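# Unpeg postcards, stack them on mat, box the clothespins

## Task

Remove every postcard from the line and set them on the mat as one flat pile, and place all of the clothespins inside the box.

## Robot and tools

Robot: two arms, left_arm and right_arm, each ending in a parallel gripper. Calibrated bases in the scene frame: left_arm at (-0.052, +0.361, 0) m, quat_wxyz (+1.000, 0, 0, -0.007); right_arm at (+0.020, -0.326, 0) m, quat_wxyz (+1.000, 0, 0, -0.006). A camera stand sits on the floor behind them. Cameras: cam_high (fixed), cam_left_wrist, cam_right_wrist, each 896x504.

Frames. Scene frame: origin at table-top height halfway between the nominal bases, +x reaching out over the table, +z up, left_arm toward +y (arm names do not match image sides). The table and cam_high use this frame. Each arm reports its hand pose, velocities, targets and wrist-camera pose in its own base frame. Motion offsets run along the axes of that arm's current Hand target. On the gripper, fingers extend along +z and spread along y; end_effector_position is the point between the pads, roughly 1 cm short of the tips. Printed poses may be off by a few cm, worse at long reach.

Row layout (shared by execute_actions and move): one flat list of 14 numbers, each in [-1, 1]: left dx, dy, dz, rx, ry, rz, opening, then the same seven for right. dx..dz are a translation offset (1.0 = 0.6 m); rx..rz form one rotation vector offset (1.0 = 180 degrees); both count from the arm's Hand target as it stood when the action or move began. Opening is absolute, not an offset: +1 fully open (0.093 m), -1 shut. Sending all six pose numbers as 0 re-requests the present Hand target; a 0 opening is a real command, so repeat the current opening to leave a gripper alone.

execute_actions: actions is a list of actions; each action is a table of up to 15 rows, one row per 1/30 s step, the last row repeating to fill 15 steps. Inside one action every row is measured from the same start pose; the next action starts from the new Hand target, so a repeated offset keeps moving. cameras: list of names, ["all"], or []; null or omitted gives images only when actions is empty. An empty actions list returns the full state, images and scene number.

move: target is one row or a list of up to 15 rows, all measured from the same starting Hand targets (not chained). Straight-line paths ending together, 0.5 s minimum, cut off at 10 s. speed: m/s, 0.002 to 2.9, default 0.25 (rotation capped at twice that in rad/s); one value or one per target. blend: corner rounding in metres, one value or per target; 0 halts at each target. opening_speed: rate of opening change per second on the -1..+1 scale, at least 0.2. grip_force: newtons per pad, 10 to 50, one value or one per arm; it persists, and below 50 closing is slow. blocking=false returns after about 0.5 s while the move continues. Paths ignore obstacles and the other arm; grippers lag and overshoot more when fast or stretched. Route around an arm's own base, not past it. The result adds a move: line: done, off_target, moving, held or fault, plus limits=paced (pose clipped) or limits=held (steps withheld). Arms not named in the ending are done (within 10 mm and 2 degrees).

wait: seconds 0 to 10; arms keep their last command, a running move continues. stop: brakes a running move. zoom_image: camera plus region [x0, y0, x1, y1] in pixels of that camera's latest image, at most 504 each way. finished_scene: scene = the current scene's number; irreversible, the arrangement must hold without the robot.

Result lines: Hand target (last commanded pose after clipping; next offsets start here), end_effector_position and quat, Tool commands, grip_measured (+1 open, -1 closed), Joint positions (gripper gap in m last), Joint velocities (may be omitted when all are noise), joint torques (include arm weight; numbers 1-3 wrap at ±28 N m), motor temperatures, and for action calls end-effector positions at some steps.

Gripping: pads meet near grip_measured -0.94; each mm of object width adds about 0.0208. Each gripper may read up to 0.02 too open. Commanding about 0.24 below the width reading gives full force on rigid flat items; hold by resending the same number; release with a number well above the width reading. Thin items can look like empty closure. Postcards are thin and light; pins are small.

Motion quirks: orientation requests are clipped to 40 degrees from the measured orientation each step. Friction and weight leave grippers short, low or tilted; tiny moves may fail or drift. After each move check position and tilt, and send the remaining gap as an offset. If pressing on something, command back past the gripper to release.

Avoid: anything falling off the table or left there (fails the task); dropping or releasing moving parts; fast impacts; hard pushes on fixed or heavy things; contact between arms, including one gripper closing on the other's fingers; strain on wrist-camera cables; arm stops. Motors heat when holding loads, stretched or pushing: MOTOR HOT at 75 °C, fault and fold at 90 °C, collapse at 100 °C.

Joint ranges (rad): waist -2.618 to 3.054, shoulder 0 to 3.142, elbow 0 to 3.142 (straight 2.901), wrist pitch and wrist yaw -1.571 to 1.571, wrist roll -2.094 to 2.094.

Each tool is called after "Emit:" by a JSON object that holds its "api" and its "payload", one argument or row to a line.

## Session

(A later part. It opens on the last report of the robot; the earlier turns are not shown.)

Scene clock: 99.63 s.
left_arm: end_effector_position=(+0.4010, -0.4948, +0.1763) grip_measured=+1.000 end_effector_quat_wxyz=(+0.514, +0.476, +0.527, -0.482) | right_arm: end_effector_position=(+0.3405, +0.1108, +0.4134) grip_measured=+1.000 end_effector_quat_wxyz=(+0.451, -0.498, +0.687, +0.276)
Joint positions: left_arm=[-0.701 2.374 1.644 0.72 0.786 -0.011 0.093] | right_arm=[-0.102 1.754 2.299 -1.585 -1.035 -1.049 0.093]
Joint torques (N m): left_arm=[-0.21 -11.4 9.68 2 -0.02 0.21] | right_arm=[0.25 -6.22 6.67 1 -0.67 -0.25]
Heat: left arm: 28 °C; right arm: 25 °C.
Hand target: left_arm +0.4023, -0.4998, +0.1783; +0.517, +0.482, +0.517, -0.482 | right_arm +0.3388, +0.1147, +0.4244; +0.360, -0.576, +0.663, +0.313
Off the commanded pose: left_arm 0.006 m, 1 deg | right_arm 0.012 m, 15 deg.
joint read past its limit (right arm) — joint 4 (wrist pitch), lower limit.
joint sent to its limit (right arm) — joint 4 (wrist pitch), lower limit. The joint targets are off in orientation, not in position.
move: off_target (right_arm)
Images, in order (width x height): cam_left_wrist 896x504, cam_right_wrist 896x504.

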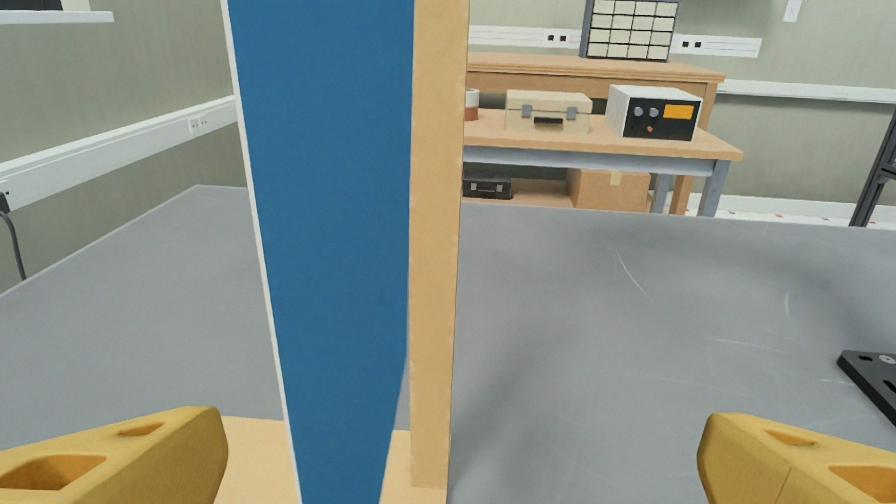

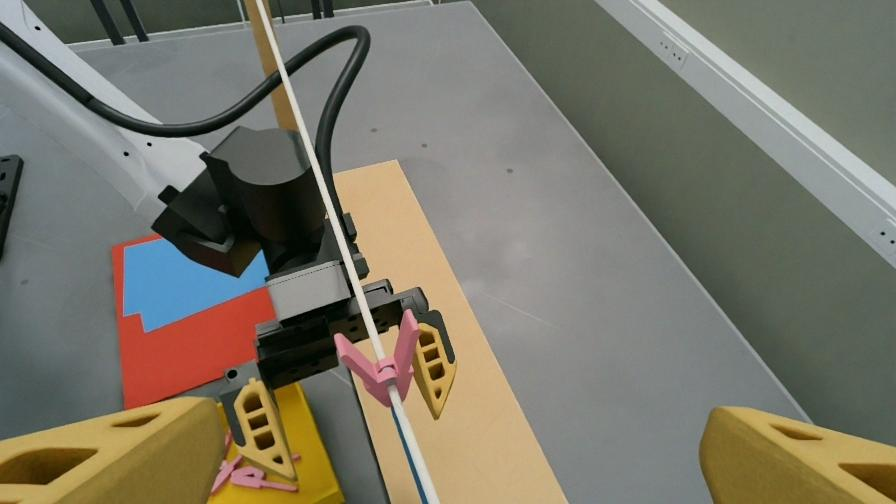

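Emit:
{"api": "move", "payload": {
  "target": [
    [0,0,0,0,0,0,-1,0,0,0,0,0,0,1],
    [0,0,0,0,0,0,-1,0.0102,0.0038,0.0822,0,0,0,1],
    [0,0,0,0,0,0,-1,0.0472,0.0098,0.1412,0,0,0,1]
  ],
  "speed": 0.15,
  "opening_speed": 1.5,
  "blend": [0,0.01,0],
  "cameras": ["cam_left_wrist","cam_right_wrist"]
}}

Scene clock: 104.07 s.
left_arm: end_effector_position=(+0.4009, -0.4948, +0.1761) grip_measured=-0.970 end_effector_quat_wxyz=(+0.514, +0.476, +0.527, -0.482) | right_arm: end_effector_position=(+0.3416, +0.1698, +0.3536) grip_measured=+1.000 end_effector_quat_wxyz=(+0.361, -0.567, +0.671, +0.313)
Joint positions: left_arm=[-0.701 2.374 1.644 0.718 0.787 -0.011 0] | right_arm=[0.094 1.836 2.213 -1.585 -0.951 -1.12 0.093]
Joint torques (N m): left_arm=[-0.23 -11.4 9.68 2.01 -0.01 0.21] | right_arm=[-0.1 -8.09 4.14 0.79 -0.47 -0.25]
Heat: left arm: 28 °C; right arm: 25 °C.
Hand target: left_arm +0.4023, -0.4998, +0.1783; +0.517, +0.482, +0.517, -0.482 | right_arm +0.3409, +0.1705, +0.3545; +0.360, -0.576, +0.663, +0.313
Off the commanded pose: left_arm 0.006 m, 1 deg | right_arm 0.001 m, 1 deg.
joint read past its limit (right arm) — joint 4 (wrist pitch), lower limit.
joint sent to its limit (right arm) — joint 4 (wrist pitch), lower limit. The joint targets still meet the commanded pose.
move: done
Images, in order (width x height): cam_left_wrist 896x504, cam_right_wrist 896x504.

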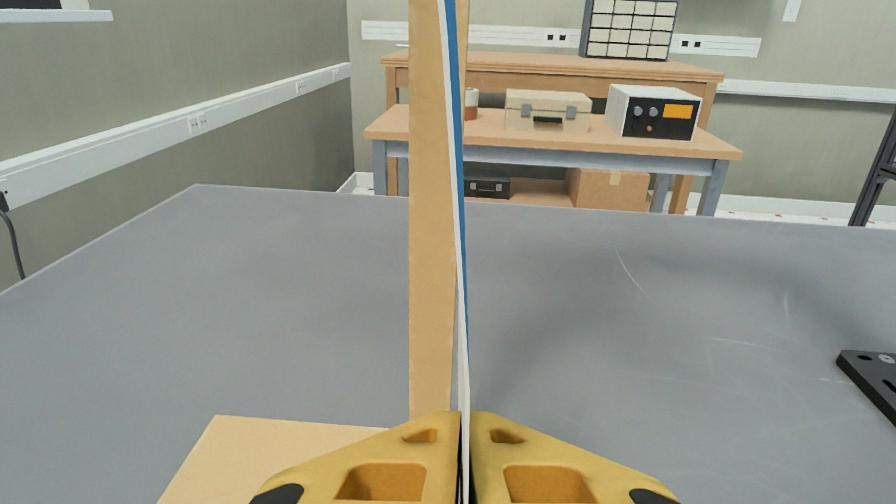

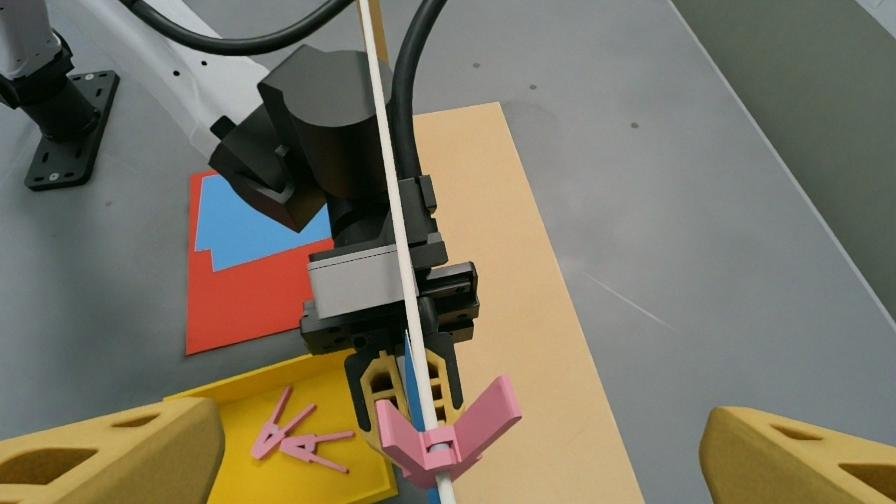

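Emit:
{"api": "move", "payload": {
  "target": [
    [0,0,0,0,0,0,-1,0.0222,-0.004,0.024,0,0,0,1],
    [0,0,0,0,0,0,-1,0.0222,-0.004,0.024,0,0,0,-0.7],
    [0,0,0,0,0,0,-1,0.0222,-0.004,0.024,0,0,0,-1],
    [0,0,0,0,0,0,-1,-0.0517,-0.0045,-0.0427,0,0,0,-1],
    [0,0,0,0,0,0,-1,-0.0205,0.1007,-0.1703,0.1722,0,0.1119,-1]
  ],
  "speed": [0.12,0.12,0.12,0.12,0.25],
  "opening_speed": 1.5,
  "blend": [0,0,0,0.005,0],
  "cameras": ["all"]
}}

Scene clock: 111.80 s.
left_arm: end_effector_position=(+0.4009, -0.4948, +0.1757) grip_measured=-0.970 end_effector_quat_wxyz=(+0.513, +0.476, +0.527, -0.482) | right_arm: end_effector_position=(+0.2683, +0.1017, +0.4169) grip_measured=-0.781 end_effector_quat_wxyz=(+0.431, -0.340, +0.815, +0.186)
Joint positions: left_arm=[-0.701 2.374 1.644 0.717 0.787 -0.011 0] | right_arm=[0.007 1.325 1.955 -1.398 -0.635 -0.507 0.008]
Joint torques (N m): left_arm=[-0.21 -11.43 9.66 2.03 -0.01 0.22] | right_arm=[-0.49 -3.64 3.45 1.65 -0.11 0.13]
Heat: left arm: 29 °C; right arm: 26 °C.
Hand target: left_arm +0.4023, -0.4998, +0.1783; +0.517, +0.482, +0.517, -0.482 | right_arm +0.2700, +0.1007, +0.4204; +0.441, -0.336, +0.812, +0.182
Off the commanded pose: left_arm 0.006 m, 1 deg | right_arm 0.004 m, 1 deg.
move: done; target 2's new opening was sent with right_arm's hand 0.011 m and 3 deg from that target; target 3's new opening was sent with right_arm's hand 0.011 m and 3 deg from that target

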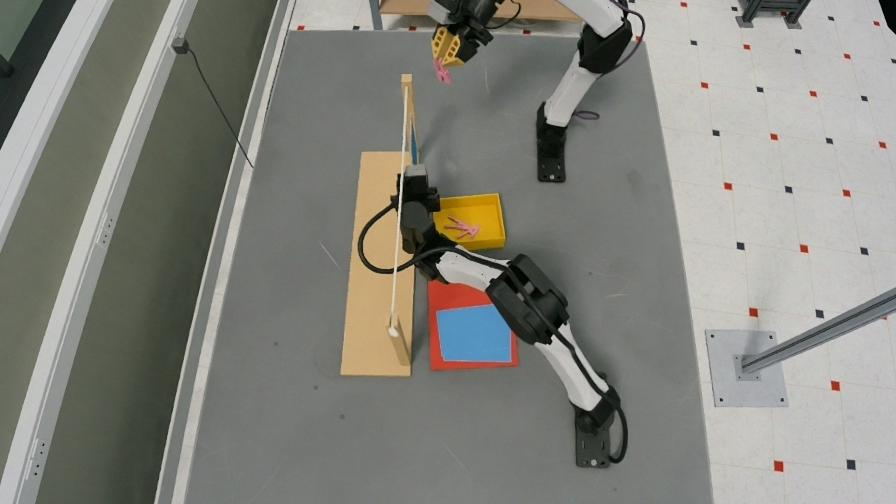

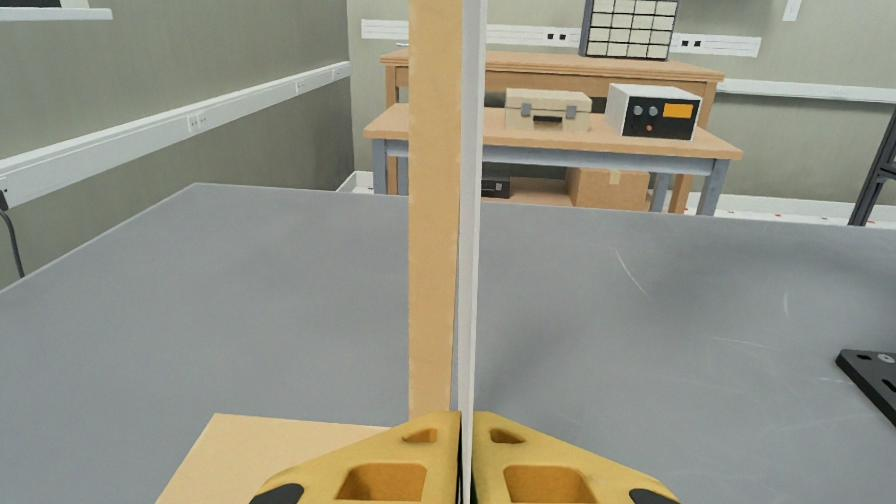

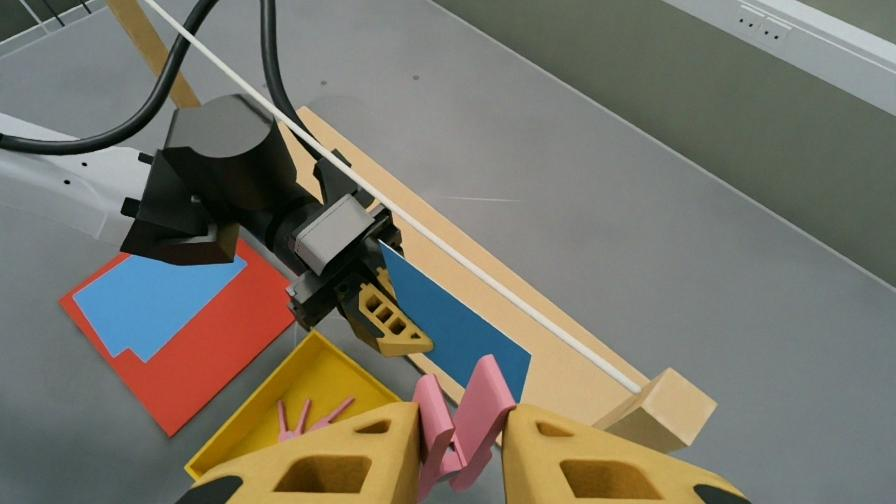

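Emit:
{"api": "move", "payload": {
  "target": [
    [0.05,-0.0998,-0.007,0,0,0,-1,0,0,0,0,0,0,-1],
    [0.0222,-0.2432,-0.518,-0.1305,0.0615,-0.5009,-1,0.248,0.2408,0.2933,-0.1447,0.0837,-0.0891,-1]
  ],
  "speed": [0.15,0.4],
  "blend": [0.02,0],
  "cameras": ["all"]
}}

Scene clock: 116.13 s.
left_arm: end_effector_position=(+0.2291, -0.1988, +0.1520) grip_measured=-0.970 end_effector_quat_wxyz=(+0.049, -0.099, +0.828, -0.550) | right_arm: end_effector_position=(+0.2126, +0.2470, +0.1995) grip_measured=-0.781 end_effector_quat_wxyz=(+0.257, -0.551, +0.753, +0.253)
Joint positions: left_arm=[-0.235 1.152 0.57 -0.2 0.982 -0.91 0] | right_arm=[0.607 1.286 1.124 -0.845 -0.505 -0.507 0.008]
Joint torques (N m): left_arm=[0.55 -3.19 9.8 1.58 0.36 0.26] | right_arm=[0.21 -4.25 5.14 1.43 -0.21 -0.11]
Heat: left arm: 30 °C; right arm: 26 °C.
Hand target: left_arm +0.2347, -0.2001, +0.1648; +0.058, -0.087, +0.824, -0.557 | right_arm +0.2149, +0.2500, +0.1997; +0.266, -0.556, +0.746, +0.252
Off the commanded pose: left_arm 0.014 m, 2 deg | right_arm 0.004 m, 1 deg.
move: off_target (left_arm)

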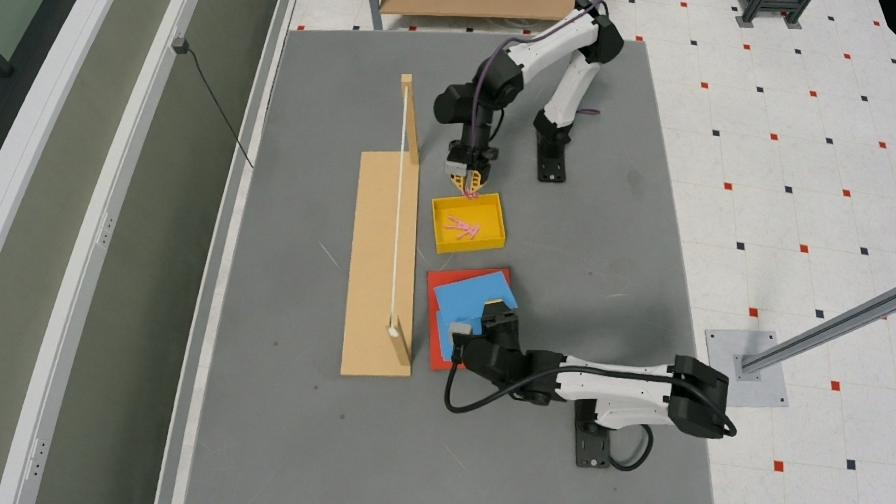

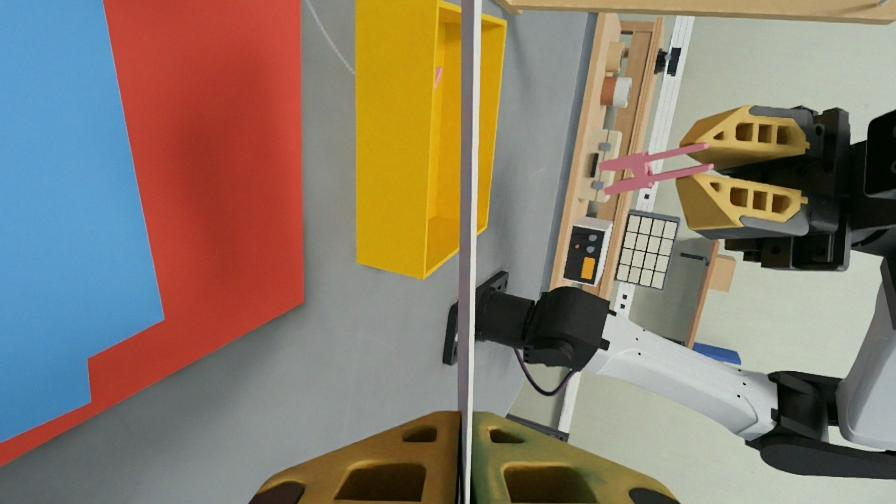

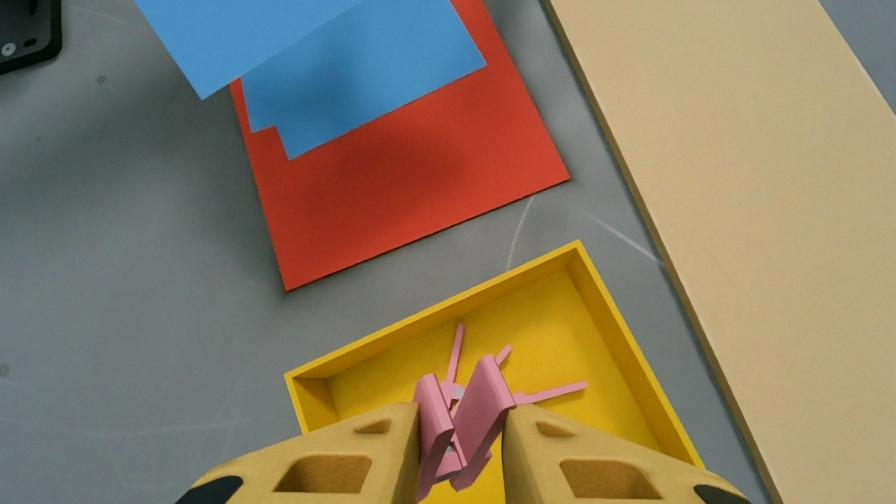

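Emit:
{"api": "move", "payload": {
  "target": [
    [0.0112,0.1635,0.036,0,0,0,-1,0.1342,-0.0208,0.1468,0,0,0,-1],
    [0.0115,0.2145,0.0585,0,0,0,-1,0.1342,-0.0208,0.1468,0,0,0,0],
    [0.0115,0.2145,0.0585,0,0,0,-0.45,0.1342,-0.0208,0.1468,0,0,0,0],
    [0.0115,0.2145,-0.0332,0,-0.0618,-0.025,-0.45,0,0,0,0,0,0,0],
    [-0.0212,0.0125,-0.1022,0,-0.0618,-0.025,-0.45,0,0,0,0,0,0,0]
  ],
  "speed": [0.17,0.08,0.1,0.16,0.3],
  "opening_speed": 1.0,
  "blend": [0.005,0,0,0.005,0],
  "cameras": ["all"]
}}

Scene clock: 124.33 s.
left_arm: end_effector_position=(+0.2293, -0.1390, +0.1717) grip_measured=-0.453 end_effector_quat_wxyz=(+0.105, -0.181, +0.808, -0.550) | right_arm: end_effector_position=(+0.2107, +0.2452, +0.1808) grip_measured=-0.001 end_effector_quat_wxyz=(+0.239, -0.552, +0.758, +0.252)
Joint positions: left_arm=[0.026 0.957 0.555 -0.42 1.038 -0.855 0.023] | right_arm=[0.607 1.302 1.08 -0.825 -0.502 -0.513 0.045]
Joint torques (N m): left_arm=[-0.4 -1.5 9.94 1.48 0.16 0.23] | right_arm=[0.14 -5.98 8.79 1.21 -0.26 -0.02]
Heat: left arm: 29 °C; right arm: 25 °C.
Hand target: left_arm +0.2348, -0.1391, +0.1808; +0.116, -0.173, +0.811, -0.547 | right_arm +0.2149, +0.2500, +0.1997; +0.266, -0.556, +0.746, +0.252
Off the commanded pose: left_arm 0.011 m, 2 deg | right_arm 0.020 m, 3 deg.
move: off_target (left_arm, right_arm)

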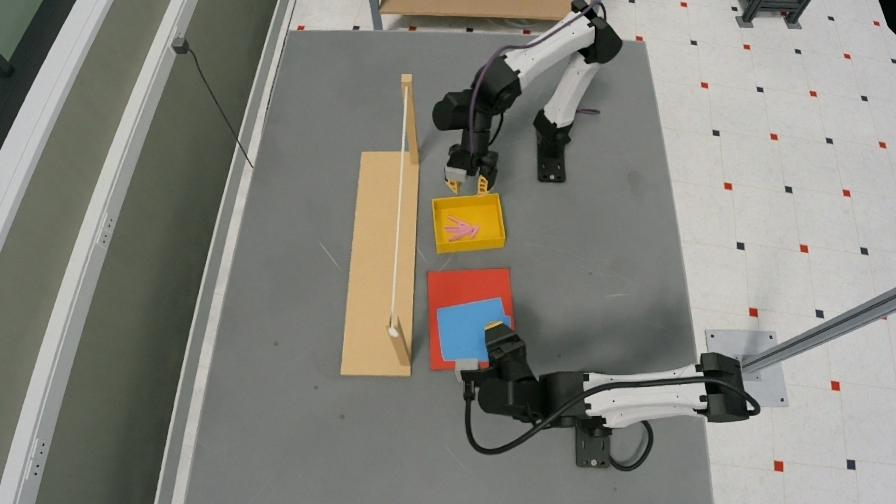

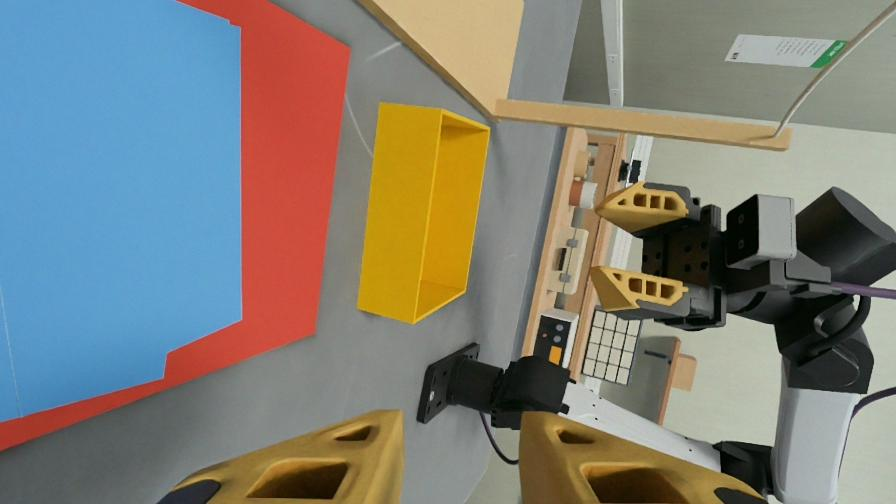

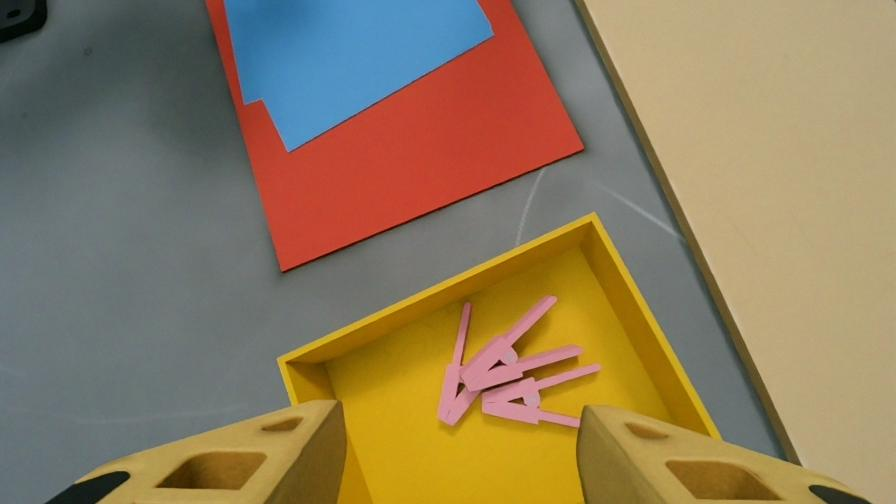

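Emit:
{"api": "finished_scene", "payload": {
  "scene": 2
}}

The scene is finished: the task was done.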